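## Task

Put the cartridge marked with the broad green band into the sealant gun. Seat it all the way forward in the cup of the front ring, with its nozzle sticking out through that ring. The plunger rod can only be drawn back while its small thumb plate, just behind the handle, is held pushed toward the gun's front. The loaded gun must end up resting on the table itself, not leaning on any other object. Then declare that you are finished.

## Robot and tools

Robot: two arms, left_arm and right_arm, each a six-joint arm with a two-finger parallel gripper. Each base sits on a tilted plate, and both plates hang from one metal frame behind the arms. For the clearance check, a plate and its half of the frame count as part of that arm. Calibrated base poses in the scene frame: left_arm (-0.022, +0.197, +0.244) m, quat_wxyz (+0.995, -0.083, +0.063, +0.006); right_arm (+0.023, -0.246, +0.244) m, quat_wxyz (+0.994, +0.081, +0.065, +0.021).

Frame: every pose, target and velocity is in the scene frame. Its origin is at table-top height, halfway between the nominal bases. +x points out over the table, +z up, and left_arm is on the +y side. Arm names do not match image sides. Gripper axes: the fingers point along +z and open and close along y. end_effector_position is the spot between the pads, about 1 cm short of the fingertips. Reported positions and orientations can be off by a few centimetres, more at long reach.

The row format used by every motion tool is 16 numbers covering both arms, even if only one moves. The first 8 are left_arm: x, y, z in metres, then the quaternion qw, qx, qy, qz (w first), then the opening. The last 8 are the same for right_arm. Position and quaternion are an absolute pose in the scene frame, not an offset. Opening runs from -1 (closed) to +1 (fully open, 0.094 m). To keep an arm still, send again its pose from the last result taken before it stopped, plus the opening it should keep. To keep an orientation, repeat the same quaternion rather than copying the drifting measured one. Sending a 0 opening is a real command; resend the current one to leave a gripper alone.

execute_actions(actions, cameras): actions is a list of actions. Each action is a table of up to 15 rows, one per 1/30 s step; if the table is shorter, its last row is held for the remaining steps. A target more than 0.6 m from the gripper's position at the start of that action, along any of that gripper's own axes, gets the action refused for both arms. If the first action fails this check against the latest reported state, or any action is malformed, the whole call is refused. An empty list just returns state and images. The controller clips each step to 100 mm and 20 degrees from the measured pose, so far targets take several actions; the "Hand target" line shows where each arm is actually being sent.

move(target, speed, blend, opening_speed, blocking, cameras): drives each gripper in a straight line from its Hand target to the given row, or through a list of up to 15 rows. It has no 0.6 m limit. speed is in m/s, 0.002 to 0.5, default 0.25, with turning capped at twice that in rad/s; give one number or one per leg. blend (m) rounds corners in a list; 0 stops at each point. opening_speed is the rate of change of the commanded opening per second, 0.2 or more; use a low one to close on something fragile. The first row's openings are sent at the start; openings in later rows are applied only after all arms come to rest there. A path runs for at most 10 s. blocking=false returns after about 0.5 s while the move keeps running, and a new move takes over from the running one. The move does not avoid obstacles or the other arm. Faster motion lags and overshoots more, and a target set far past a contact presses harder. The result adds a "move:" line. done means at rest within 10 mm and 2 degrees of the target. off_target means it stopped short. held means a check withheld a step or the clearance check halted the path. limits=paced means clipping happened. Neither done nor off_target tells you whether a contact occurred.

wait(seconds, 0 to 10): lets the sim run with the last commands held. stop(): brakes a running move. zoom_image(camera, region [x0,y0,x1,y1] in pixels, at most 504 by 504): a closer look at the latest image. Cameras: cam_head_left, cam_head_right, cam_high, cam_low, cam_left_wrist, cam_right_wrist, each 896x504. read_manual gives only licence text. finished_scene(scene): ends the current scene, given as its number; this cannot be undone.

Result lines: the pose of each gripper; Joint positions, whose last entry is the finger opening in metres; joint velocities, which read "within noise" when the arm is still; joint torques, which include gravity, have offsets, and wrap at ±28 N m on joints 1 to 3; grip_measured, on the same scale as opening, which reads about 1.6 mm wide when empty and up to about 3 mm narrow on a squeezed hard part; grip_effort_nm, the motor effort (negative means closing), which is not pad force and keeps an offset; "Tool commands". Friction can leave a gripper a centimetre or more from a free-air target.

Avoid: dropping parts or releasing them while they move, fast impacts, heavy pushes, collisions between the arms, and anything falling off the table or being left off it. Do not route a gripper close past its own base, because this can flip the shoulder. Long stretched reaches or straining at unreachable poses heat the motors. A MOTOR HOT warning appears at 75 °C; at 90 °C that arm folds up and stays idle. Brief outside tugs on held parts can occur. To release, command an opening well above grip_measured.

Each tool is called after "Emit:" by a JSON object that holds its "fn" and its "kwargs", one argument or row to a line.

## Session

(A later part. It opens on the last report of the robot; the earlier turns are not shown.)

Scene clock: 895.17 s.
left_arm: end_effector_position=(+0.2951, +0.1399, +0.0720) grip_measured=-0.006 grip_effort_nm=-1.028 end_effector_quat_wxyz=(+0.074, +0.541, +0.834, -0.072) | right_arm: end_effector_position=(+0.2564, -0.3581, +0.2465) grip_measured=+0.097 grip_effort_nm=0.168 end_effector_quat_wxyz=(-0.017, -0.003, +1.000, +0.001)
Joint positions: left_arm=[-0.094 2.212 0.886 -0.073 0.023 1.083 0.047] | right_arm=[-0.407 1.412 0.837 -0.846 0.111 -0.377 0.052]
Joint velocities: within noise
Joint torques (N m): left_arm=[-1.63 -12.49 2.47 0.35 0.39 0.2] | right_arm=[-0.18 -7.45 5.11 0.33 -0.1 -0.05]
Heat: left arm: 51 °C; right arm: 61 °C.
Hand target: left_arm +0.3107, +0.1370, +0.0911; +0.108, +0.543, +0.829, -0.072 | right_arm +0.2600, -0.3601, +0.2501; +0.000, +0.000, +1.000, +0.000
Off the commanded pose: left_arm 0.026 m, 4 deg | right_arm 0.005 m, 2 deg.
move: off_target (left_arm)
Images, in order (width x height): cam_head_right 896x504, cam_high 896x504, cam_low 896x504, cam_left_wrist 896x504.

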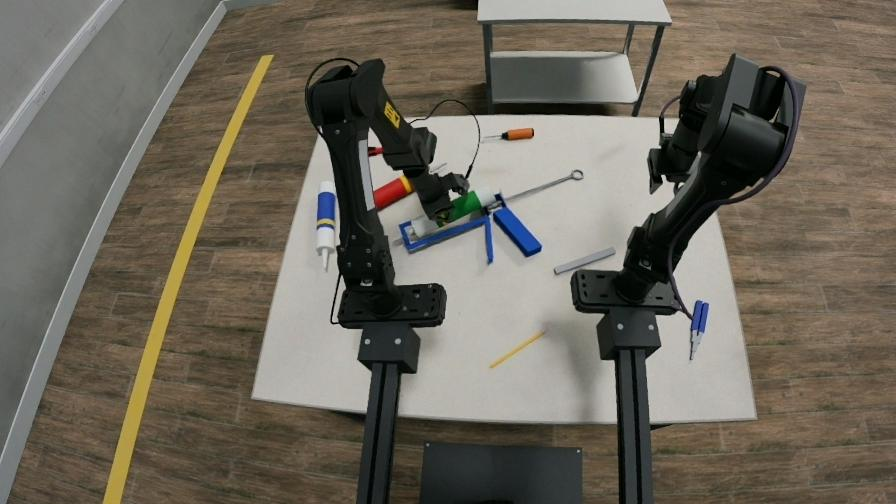

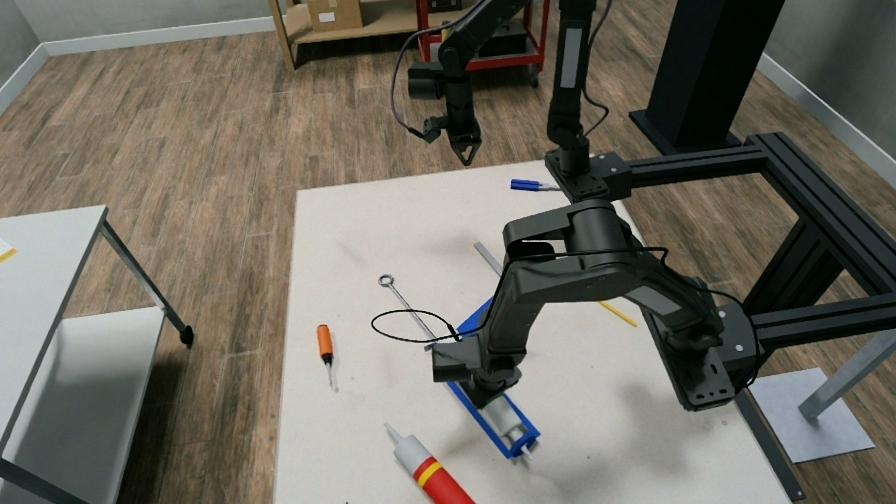

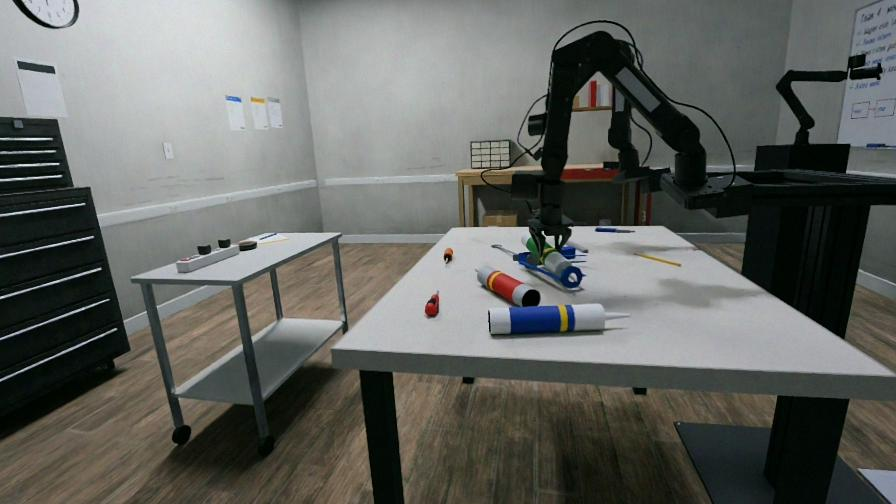

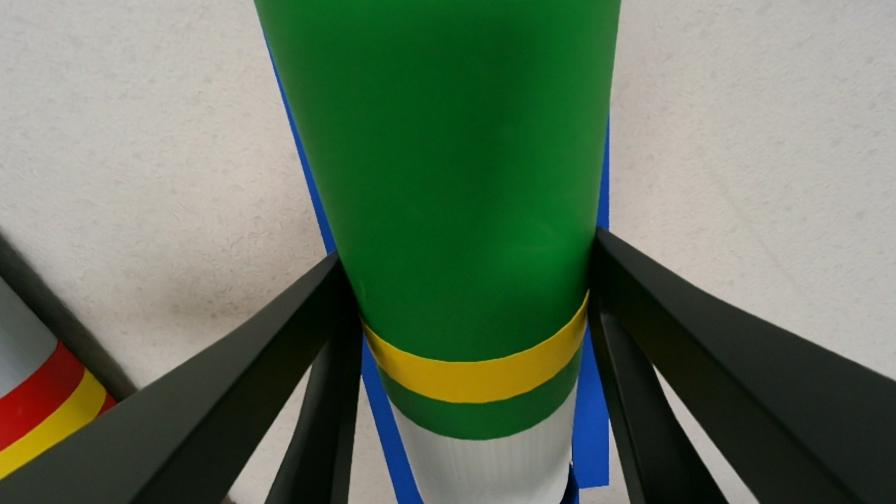

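Emit:
{"fn": "move", "kwargs": {
  "target": [0.3075,0.1450,0.091,0.1080,0.5435,0.8304,-0.0721,-0.25,0.26,-0.36,0.25,0,0,1,0,0.1],
  "speed": 0.03,
  "cameras": ["cam_head_right","cam_head_left","cam_high","cam_low","cam_left_wrist"]
}}

Emit:
{"fn": "zoom_image", "kwargs": {
  "camera": "cam_high",
  "region": [440, 370, 550, 470]
}}

Emit:
{"fn": "zoom_image", "kwargs": {
  "camera": "cam_head_right",
  "region": [390, 150, 530, 250]
}}

Emit:
{"fn": "zoom_image", "kwargs": {
  "camera": "cam_low",
  "region": [500, 220, 600, 300]
}}

Emit:
{"fn": "zoom_image", "kwargs": {
  "camera": "cam_head_left",
  "region": [390, 160, 530, 260]
}}

Scene clock: 900.80 s.
left_arm: end_effector_position=(+0.2897, +0.1476, +0.0714) grip_measured=-0.006 grip_effort_nm=-1.028 end_effector_quat_wxyz=(+0.071, +0.542, +0.834, -0.074) | right_arm: end_effector_position=(+0.2564, -0.3581, +0.2465) grip_measured=+0.097 grip_effort_nm=0.173 end_effector_quat_wxyz=(-0.017, -0.003, +1.000, +0.001)
Joint positions: left_arm=[-0.07 2.203 0.869 -0.073 0.027 1.107 0.047] | right_arm=[-0.407 1.412 0.837 -0.846 0.111 -0.377 0.052]
Joint velocities: within noise
Joint torques (N m): left_arm=[-1.36 -12.31 2.35 0.38 0.38 0.19] | right_arm=[-0.29 -7.32 5.11 0.33 -0.09 -0.04]
Heat: left arm: 53 °C; right arm: 61 °C.
Hand target: left_arm +0.3073, +0.1451, +0.0902; +0.108, +0.543, +0.829, -0.071 | right_arm +0.2600, -0.3601, +0.2501; +0.000, +0.000, +1.000, +0.000
Off the commanded pose: left_arm 0.027 m, 4 deg | right_arm 0.005 m, 2 deg.
move: off_target (left_arm)
Images, in order (width x height): cam_head_left 896x504, cam_head_right 896x504, cam_high 896x504, cam_low 896x504, cam_left_wrist 896x504.

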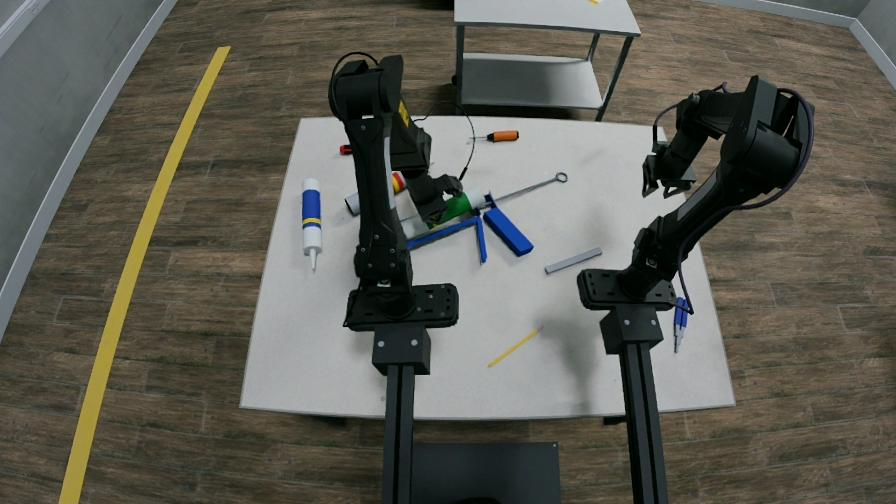

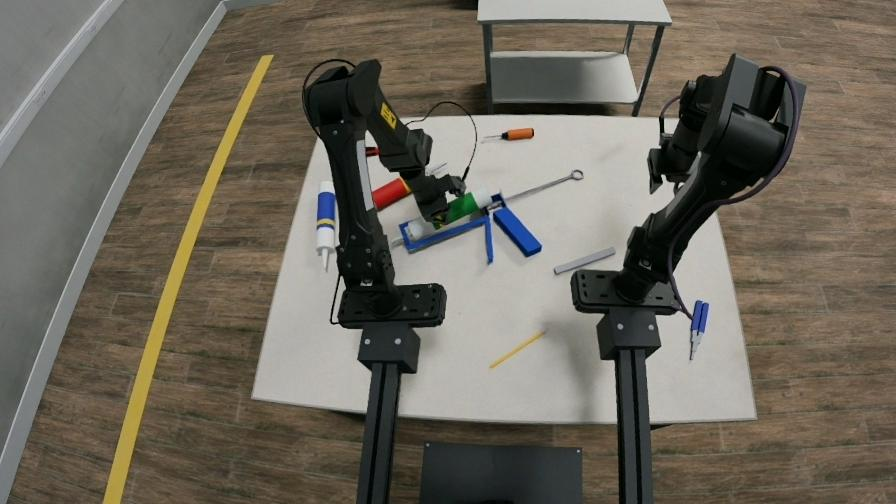

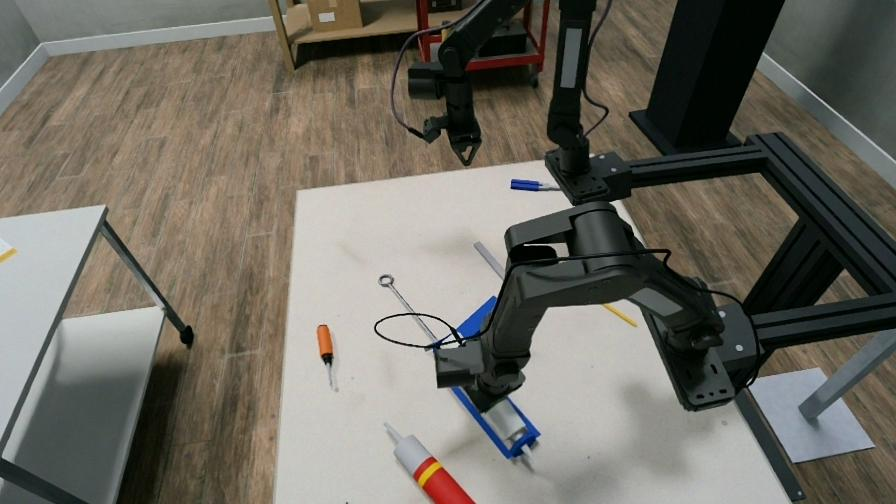

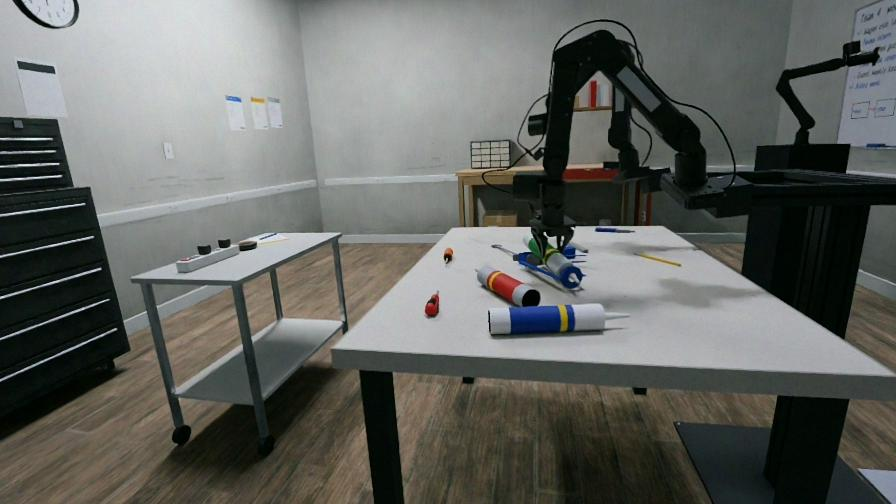

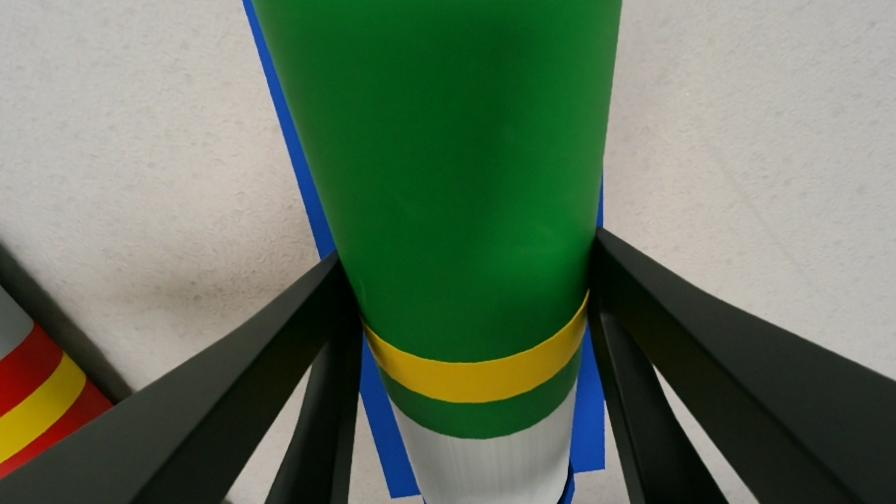

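Scaled by 4.582 from the camera's 896x504 image, which has a finer 1280x720 frame.

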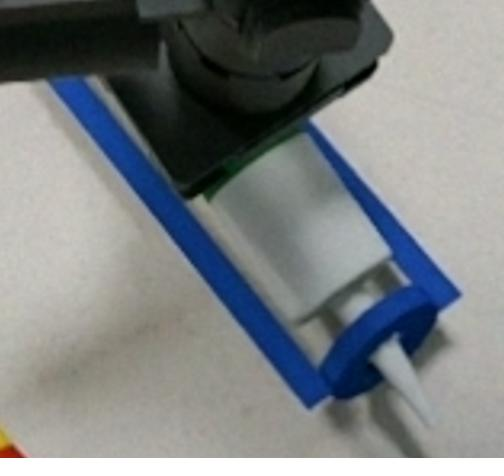

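Scaled by 3.600 from the camera's 896x504 image, which has a finer 1280x720 frame.

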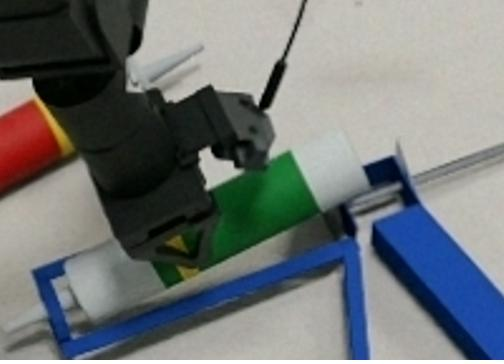

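Scaled by 5.040 from the camera's 896x504 image, which has a finer 1280x720 frame.

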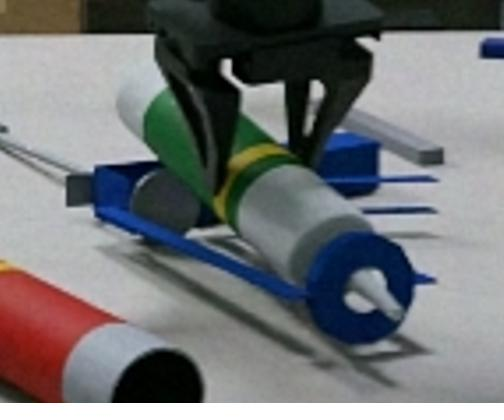

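Scaled by 3.600 from the camera's 896x504 image, which has a finer 1280x720 frame.

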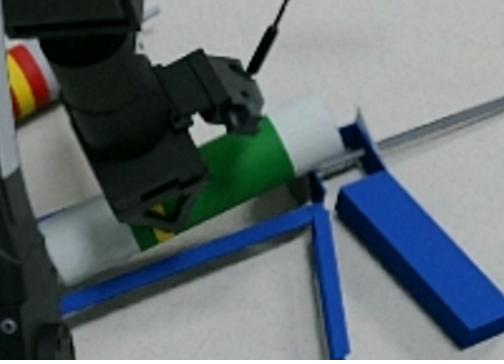

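Emit:
{"fn": "move", "kwargs": {
  "target": [0.3035,0.1540,0.091,0.1080,0.5435,0.8304,-0.0721,-0.25,0.26,-0.36,0.25,0,0,1,0,0.1],
  "speed": 0.03,
  "cameras": ["cam_head_right","cam_head_left","cam_high","cam_low","cam_left_wrist"]
}}

Emit:
{"fn": "zoom_image", "kwargs": {
  "camera": "cam_high",
  "region": [440, 370, 550, 470]
}}

Emit:
{"fn": "zoom_image", "kwargs": {
  "camera": "cam_head_right",
  "region": [390, 150, 530, 250]
}}

Emit:
{"fn": "zoom_image", "kwargs": {
  "camera": "cam_low",
  "region": [500, 220, 600, 300]
}}

Emit:
{"fn": "zoom_image", "kwargs": {
  "camera": "cam_head_left",
  "region": [390, 160, 530, 260]
}}

Scene clock: 908.60 s.
left_arm: end_effector_position=(+0.2846, +0.1550, +0.0719) grip_measured=-0.006 grip_effort_nm=-1.028 end_effector_quat_wxyz=(+0.070, +0.543, +0.833, -0.079) | right_arm: end_effector_position=(+0.2564, -0.3581, +0.2465) grip_measured=+0.097 grip_effort_nm=0.168 end_effector_quat_wxyz=(-0.017, -0.003, +1.000, +0.001)
Joint positions: left_arm=[-0.042 2.191 0.85 -0.073 0.039 1.136 0.047] | right_arm=[-0.407 1.412 0.837 -0.846 0.111 -0.377 0.052]
Joint velocities: within noise
Joint torques (N m): left_arm=[-1.29 -12.25 2.18 0.43 0.35 0.18] | right_arm=[-0.29 -7.38 5.08 0.33 -0.1 -0.05]
Heat: left arm: 51 °C; right arm: 60 °C.
Hand target: left_arm +0.3032, +0.1541, +0.0902; +0.107, +0.543, +0.829, -0.072 | right_arm +0.2600, -0.3601, +0.2501; +0.000, +0.000, +1.000, +0.000
Off the commanded pose: left_arm 0.027 m, 4 deg | right_arm 0.005 m, 2 deg.
move: off_target (left_arm)
Images, in order (width x height): cam_head_left 896x504, cam_head_right 896x504, cam_high 896x504, cam_low 896x504, cam_left_wrist 896x504.

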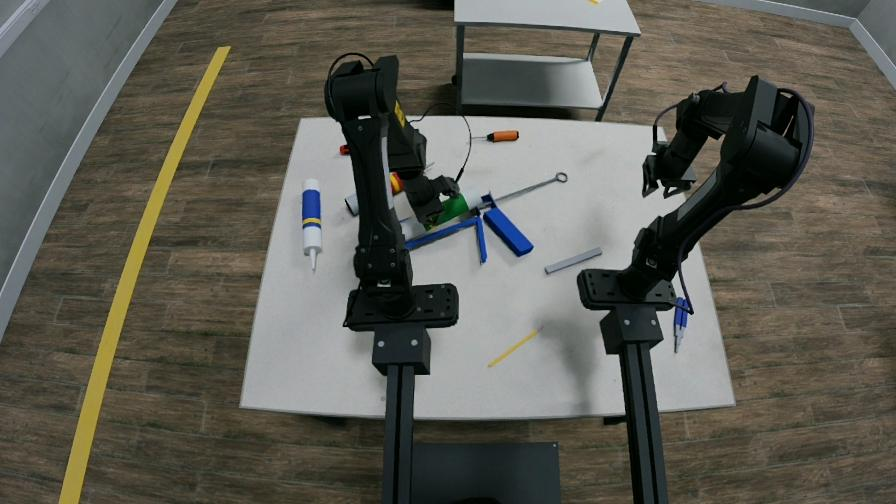

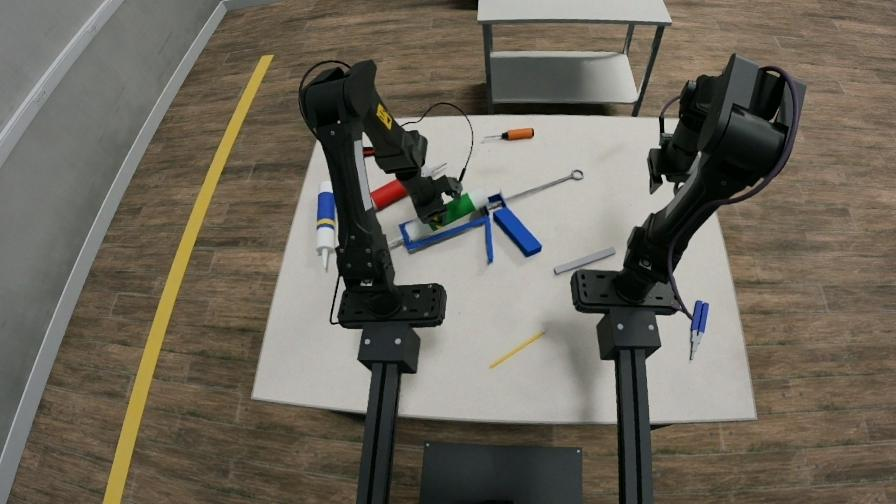

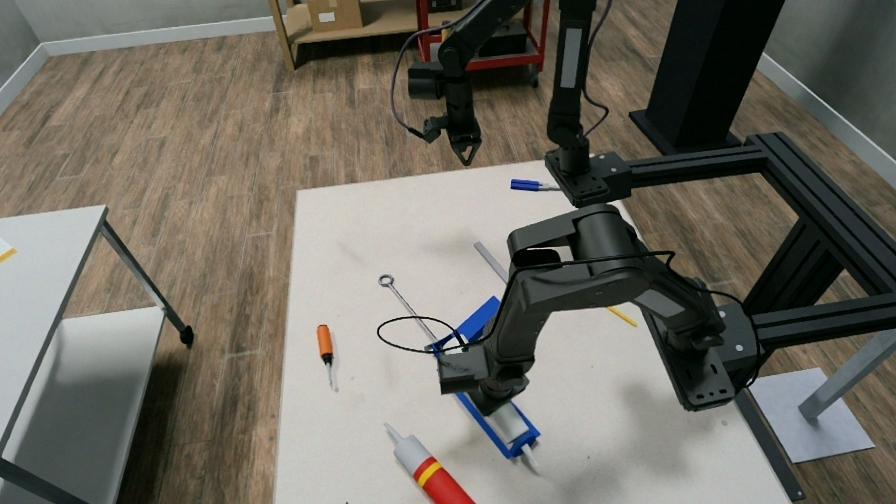

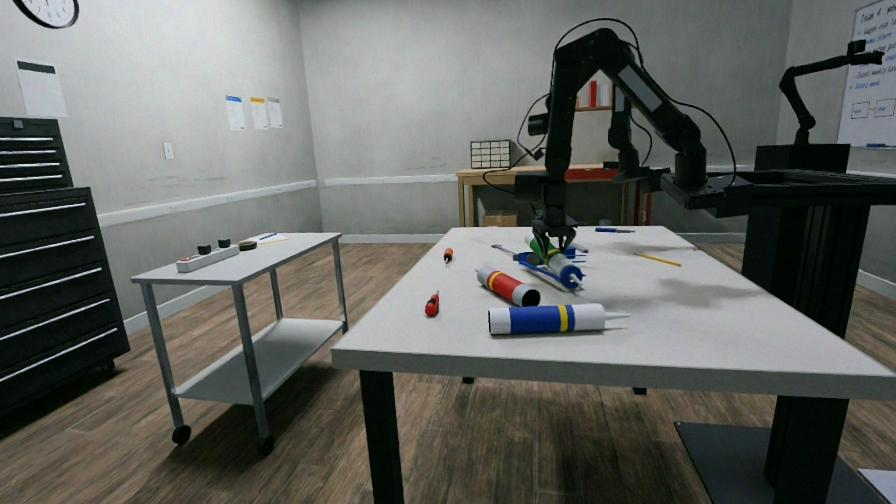

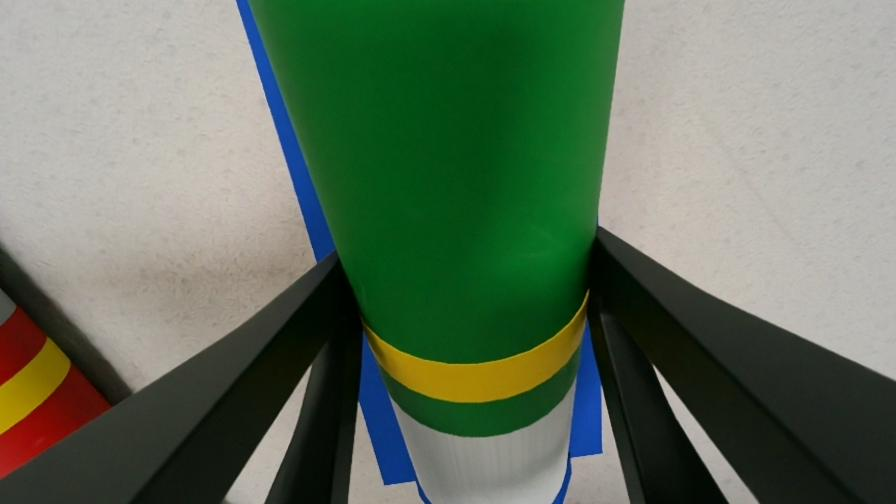

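Scaled by 4.582 from the camera's 896x504 image, which has a finer 1280x720 frame.

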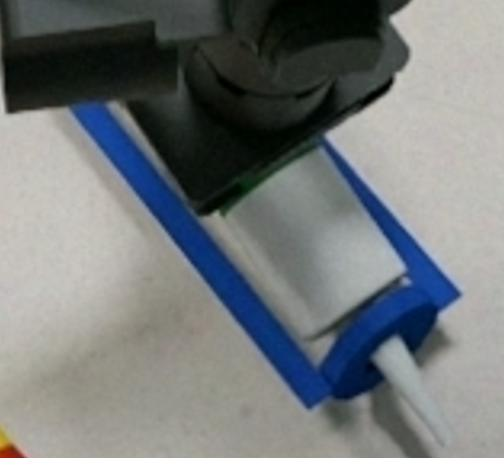

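Scaled by 3.600 from the camera's 896x504 image, which has a finer 1280x720 frame.

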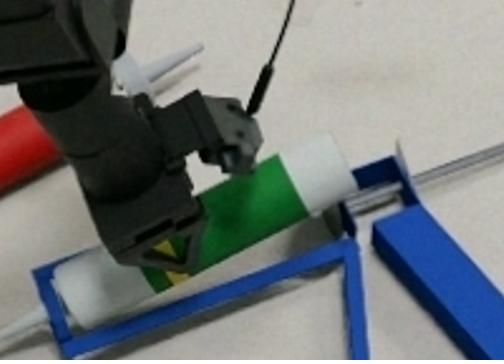

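Scaled by 5.040 from the camera's 896x504 image, which has a finer 1280x720 frame.

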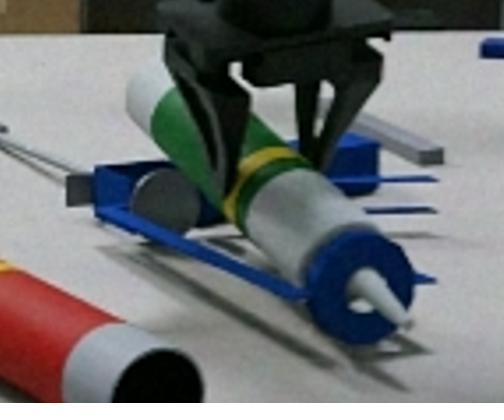

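Scaled by 3.600 from the camera's 896x504 image, which has a finer 1280x720 frame.

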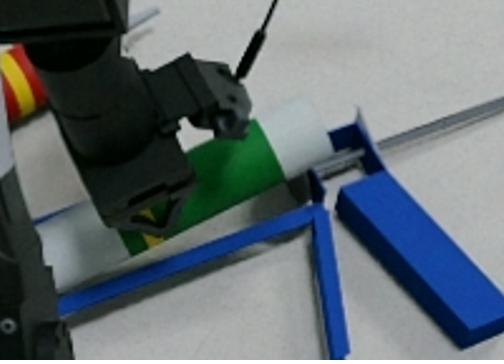

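Emit:
{"fn": "move", "kwargs": {
  "target": [0.3030,0.1535,0.074,0.0900,0.5450,0.8328,-0.0590,-0.25,0.26,-0.36,0.25,0,0,1,0,0.1],
  "speed": 0.03,
  "cameras": ["cam_head_right","cam_head_left","cam_high","cam_low","cam_left_wrist"]
}}

Emit:
{"fn": "zoom_image", "kwargs": {
  "camera": "cam_high",
  "region": [440, 370, 550, 470]
}}

Emit:
{"fn": "zoom_image", "kwargs": {
  "camera": "cam_head_right",
  "region": [390, 150, 530, 250]
}}

Emit:
{"fn": "zoom_image", "kwargs": {
  "camera": "cam_low",
  "region": [500, 220, 600, 300]
}}

Scene clock: 918.57 s.
left_arm: end_effector_position=(+0.2868, +0.1580, +0.0713) grip_measured=-0.006 grip_effort_nm=-1.028 end_effector_quat_wxyz=(+0.069, +0.543, +0.834, -0.069) | right_arm: end_effector_position=(+0.2564, -0.3581, +0.2465) grip_measured=+0.097 grip_effort_nm=0.168 end_effector_quat_wxyz=(-0.017, -0.003, +1.000, +0.001)
Joint positions: left_arm=[-0.042 2.191 0.85 -0.064 0.021 1.137 0.047] | right_arm=[-0.407 1.412 0.837 -0.846 0.111 -0.377 0.052]
Joint velocities: within noise
Joint torques (N m): left_arm=[-2.74 -7.2 4.44 0.59 0.09 0] | right_arm=[-0.24 -7.42 5.11 0.35 -0.11 -0.03]
Heat: left arm: 52 °C; right arm: 60 °C.
Hand target: left_arm +0.3027, +0.1535, +0.0746; +0.090, +0.544, +0.832, -0.059 | right_arm +0.2600, -0.3601, +0.2501; +0.000, +0.000, +1.000, +0.000
Off the commanded pose: left_arm 0.017 m, 3 deg | right_arm 0.005 m, 2 deg.
move: off_target (left_arm)
Images, in order (width x height): cam_head_left 896x504, cam_head_right 896x504, cam_high 896x504, cam_low 896x504, cam_left_wrist 896x504.

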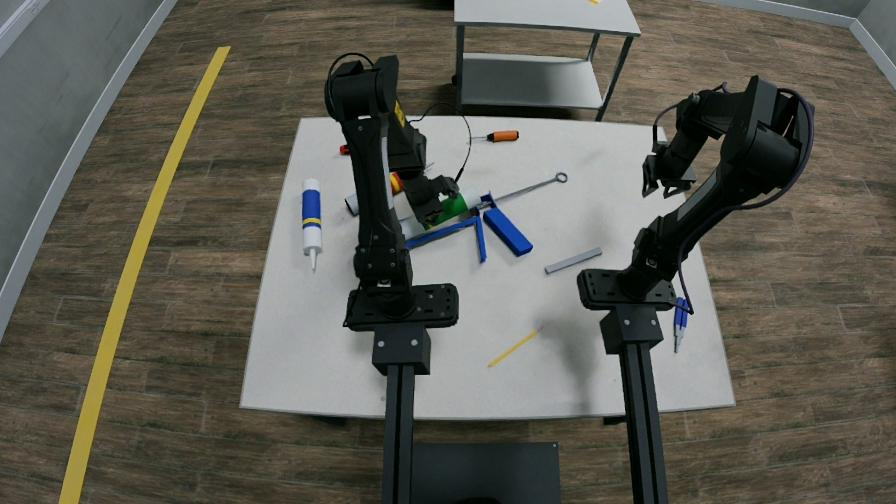

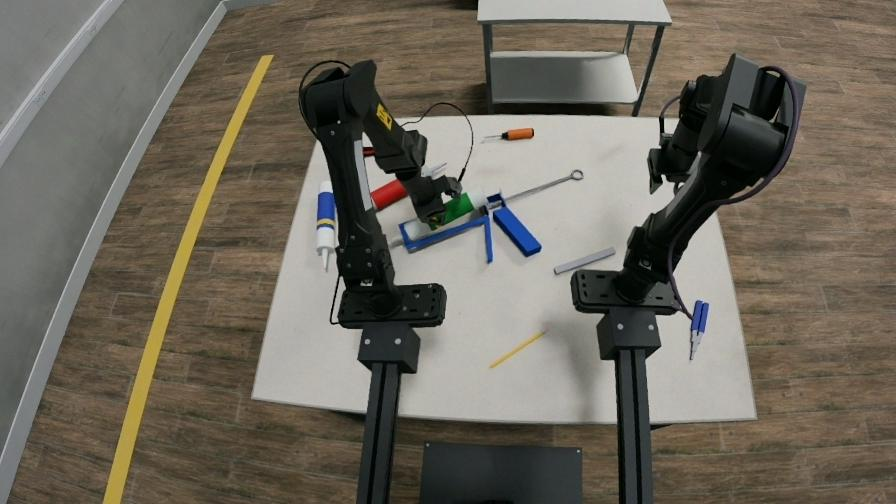

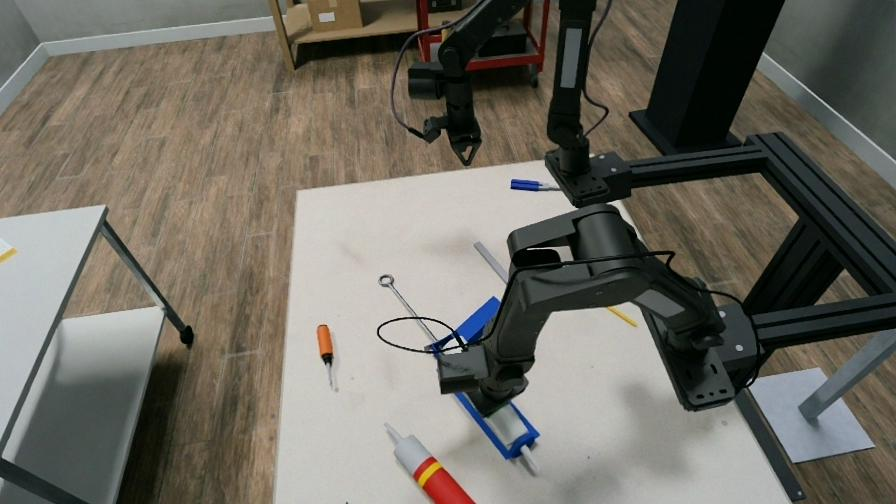

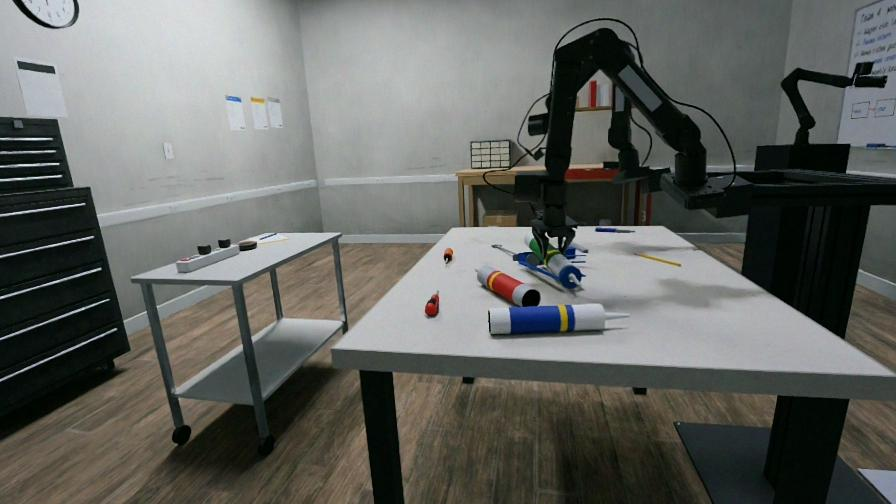

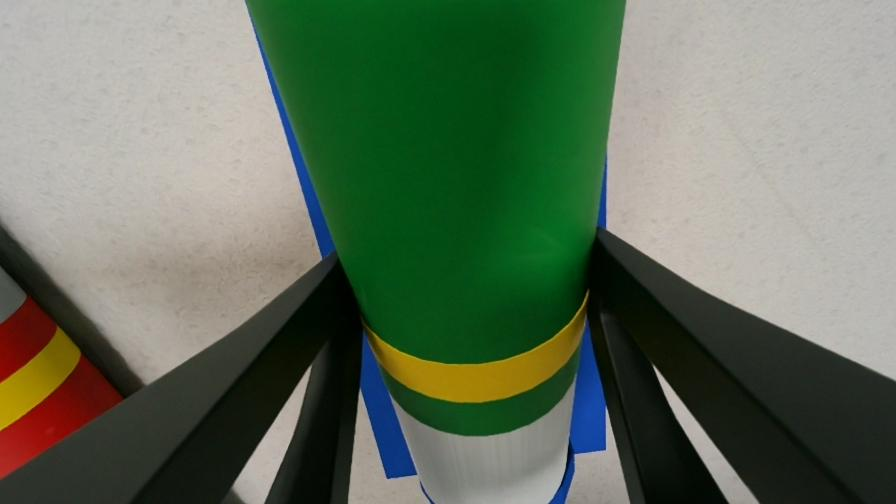

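Scaled by 4.582 from the camera's 896x504 image, which has a finer 1280x720 frame.

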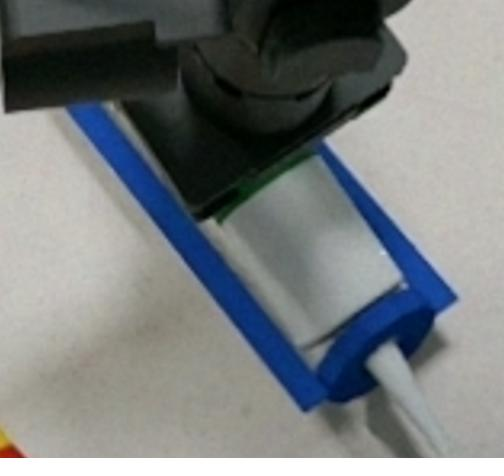

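Scaled by 3.600 from the camera's 896x504 image, which has a finer 1280x720 frame.

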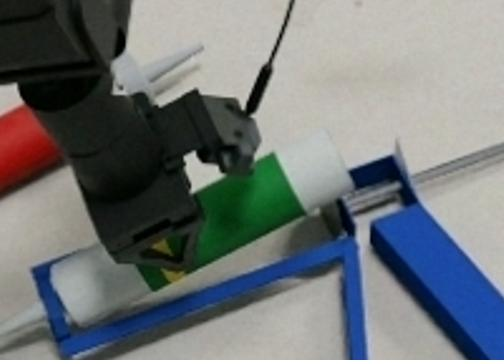

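Scaled by 5.040 from the camera's 896x504 image, which has a finer 1280x720 frame.

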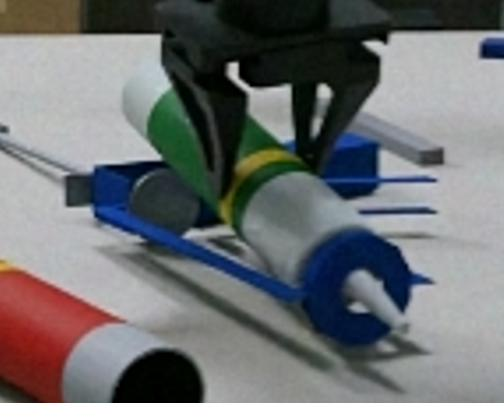

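Emit:
{"fn": "move", "kwargs": {
  "target": [0.3020,0.1535,0.065,0.0780,0.5450,0.8335,-0.0520,-0.25,0.26,-0.36,0.25,0,0,1,0,0.1],
  "speed": 0.03,
  "cameras": ["cam_head_right","cam_head_left","cam_high","cam_low","cam_left_wrist"]
}}

Emit:
{"fn": "zoom_image", "kwargs": {
  "camera": "cam_high",
  "region": [440, 370, 550, 470]
}}

Emit:
{"fn": "zoom_image", "kwargs": {
  "camera": "cam_head_right",
  "region": [390, 150, 530, 250]
}}

Emit:
{"fn": "zoom_image", "kwargs": {
  "camera": "cam_low",
  "region": [500, 220, 600, 300]
}}

Scene clock: 923.00 s.
left_arm: end_effector_position=(+0.2876, +0.1600, +0.0650) grip_measured=-0.006 grip_effort_nm=-1.023 end_effector_quat_wxyz=(+0.060, +0.543, +0.836, -0.060) | right_arm: end_effector_position=(+0.2564, -0.3581, +0.2465) grip_measured=+0.097 grip_effort_nm=0.173 end_effector_quat_wxyz=(-0.017, -0.003, +1.000, +0.001)
Joint positions: left_arm=[-0.047 2.217 0.864 -0.058 -0.004 1.13 0.047] | right_arm=[-0.407 1.412 0.837 -0.846 0.111 -0.377 0.052]
Joint velocities: within noise
Joint torques (N m): left_arm=[-3.25 -6.52 4.63 0.56 0.1 -0.04] | right_arm=[-0.31 -7.42 5.04 0.36 -0.09 -0.06]
Heat: left arm: 50 °C; right arm: 60 °C.
Hand target: left_arm +0.3017, +0.1536, +0.0657; +0.078, +0.545, +0.833, -0.052 | right_arm +0.2600, -0.3601, +0.2501; +0.000, +0.000, +1.000, +0.000
Off the commanded pose: left_arm 0.016 m, 2 deg | right_arm 0.005 m, 2 deg.
move: off_target (left_arm)
Images, in order (width x height): cam_head_left 896x504, cam_head_right 896x504, cam_high 896x504, cam_low 896x504, cam_left_wrist 896x504.

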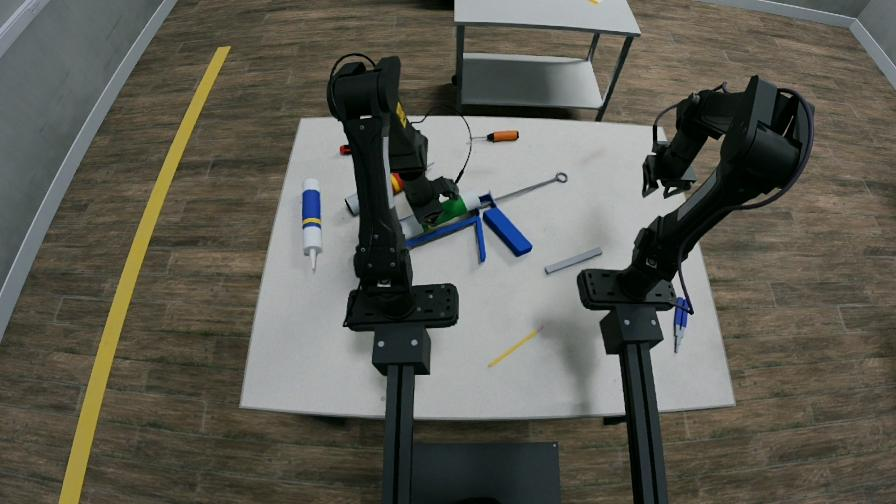

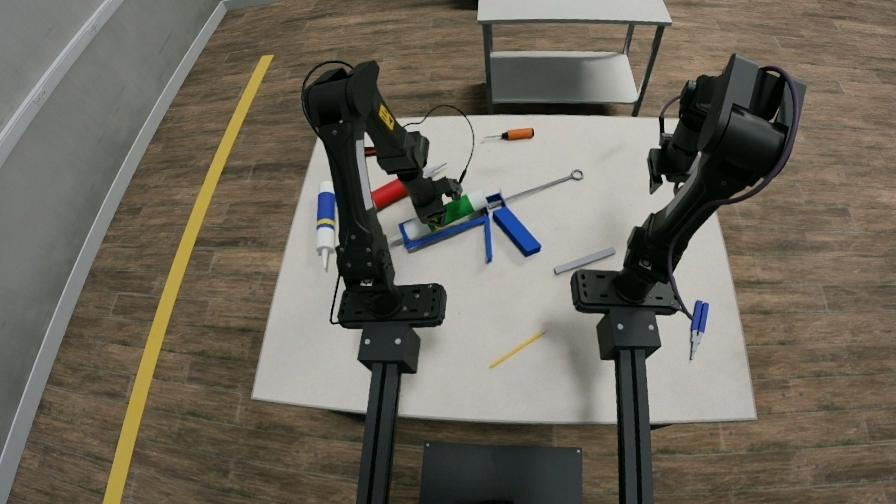

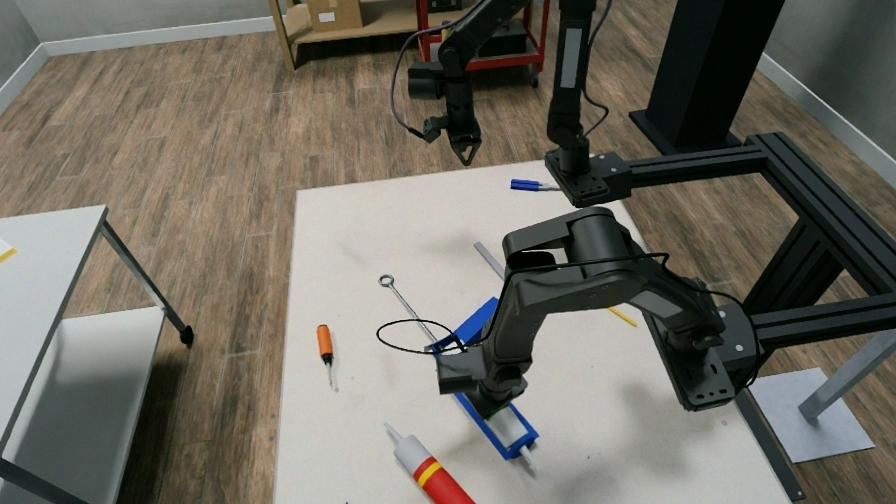

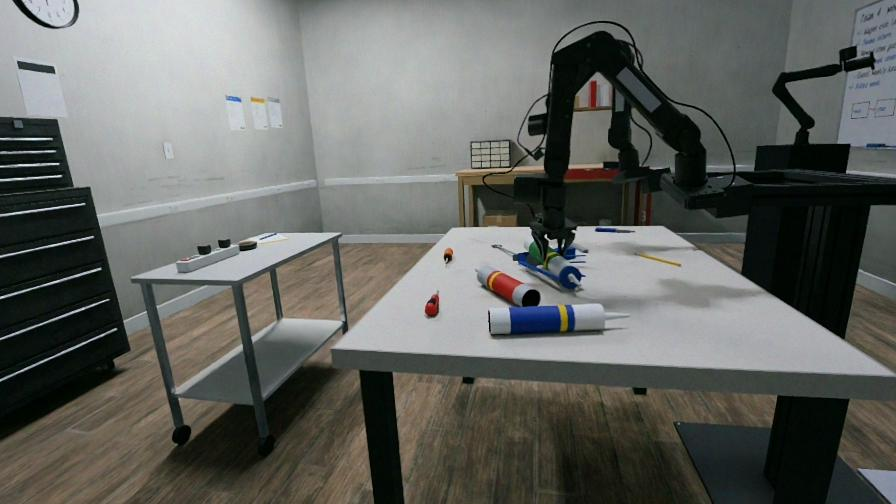

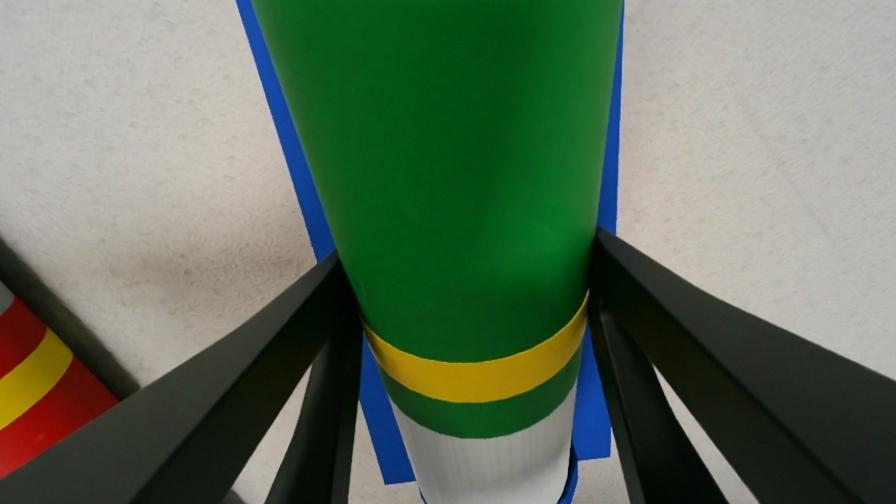

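Scaled by 4.582 from the camera's 896x504 image, which has a finer 1280x720 frame.

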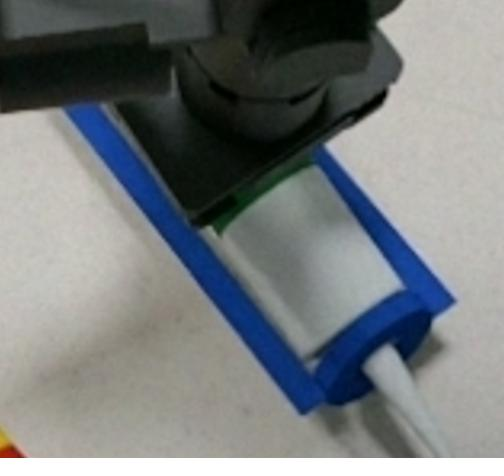

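Scaled by 3.600 from the camera's 896x504 image, which has a finer 1280x720 frame.

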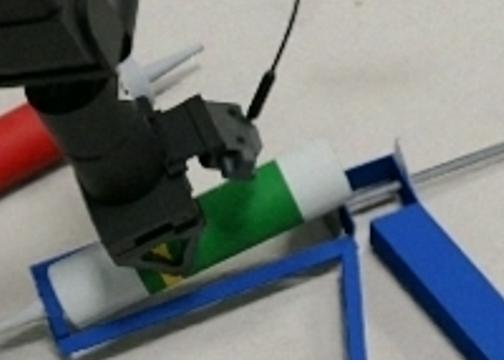

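Scaled by 5.040 from the camera's 896x504 image, which has a finer 1280x720 frame.

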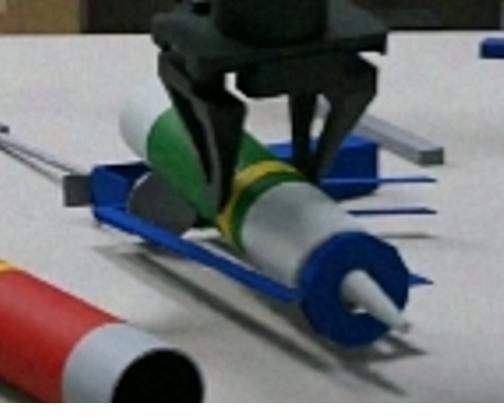

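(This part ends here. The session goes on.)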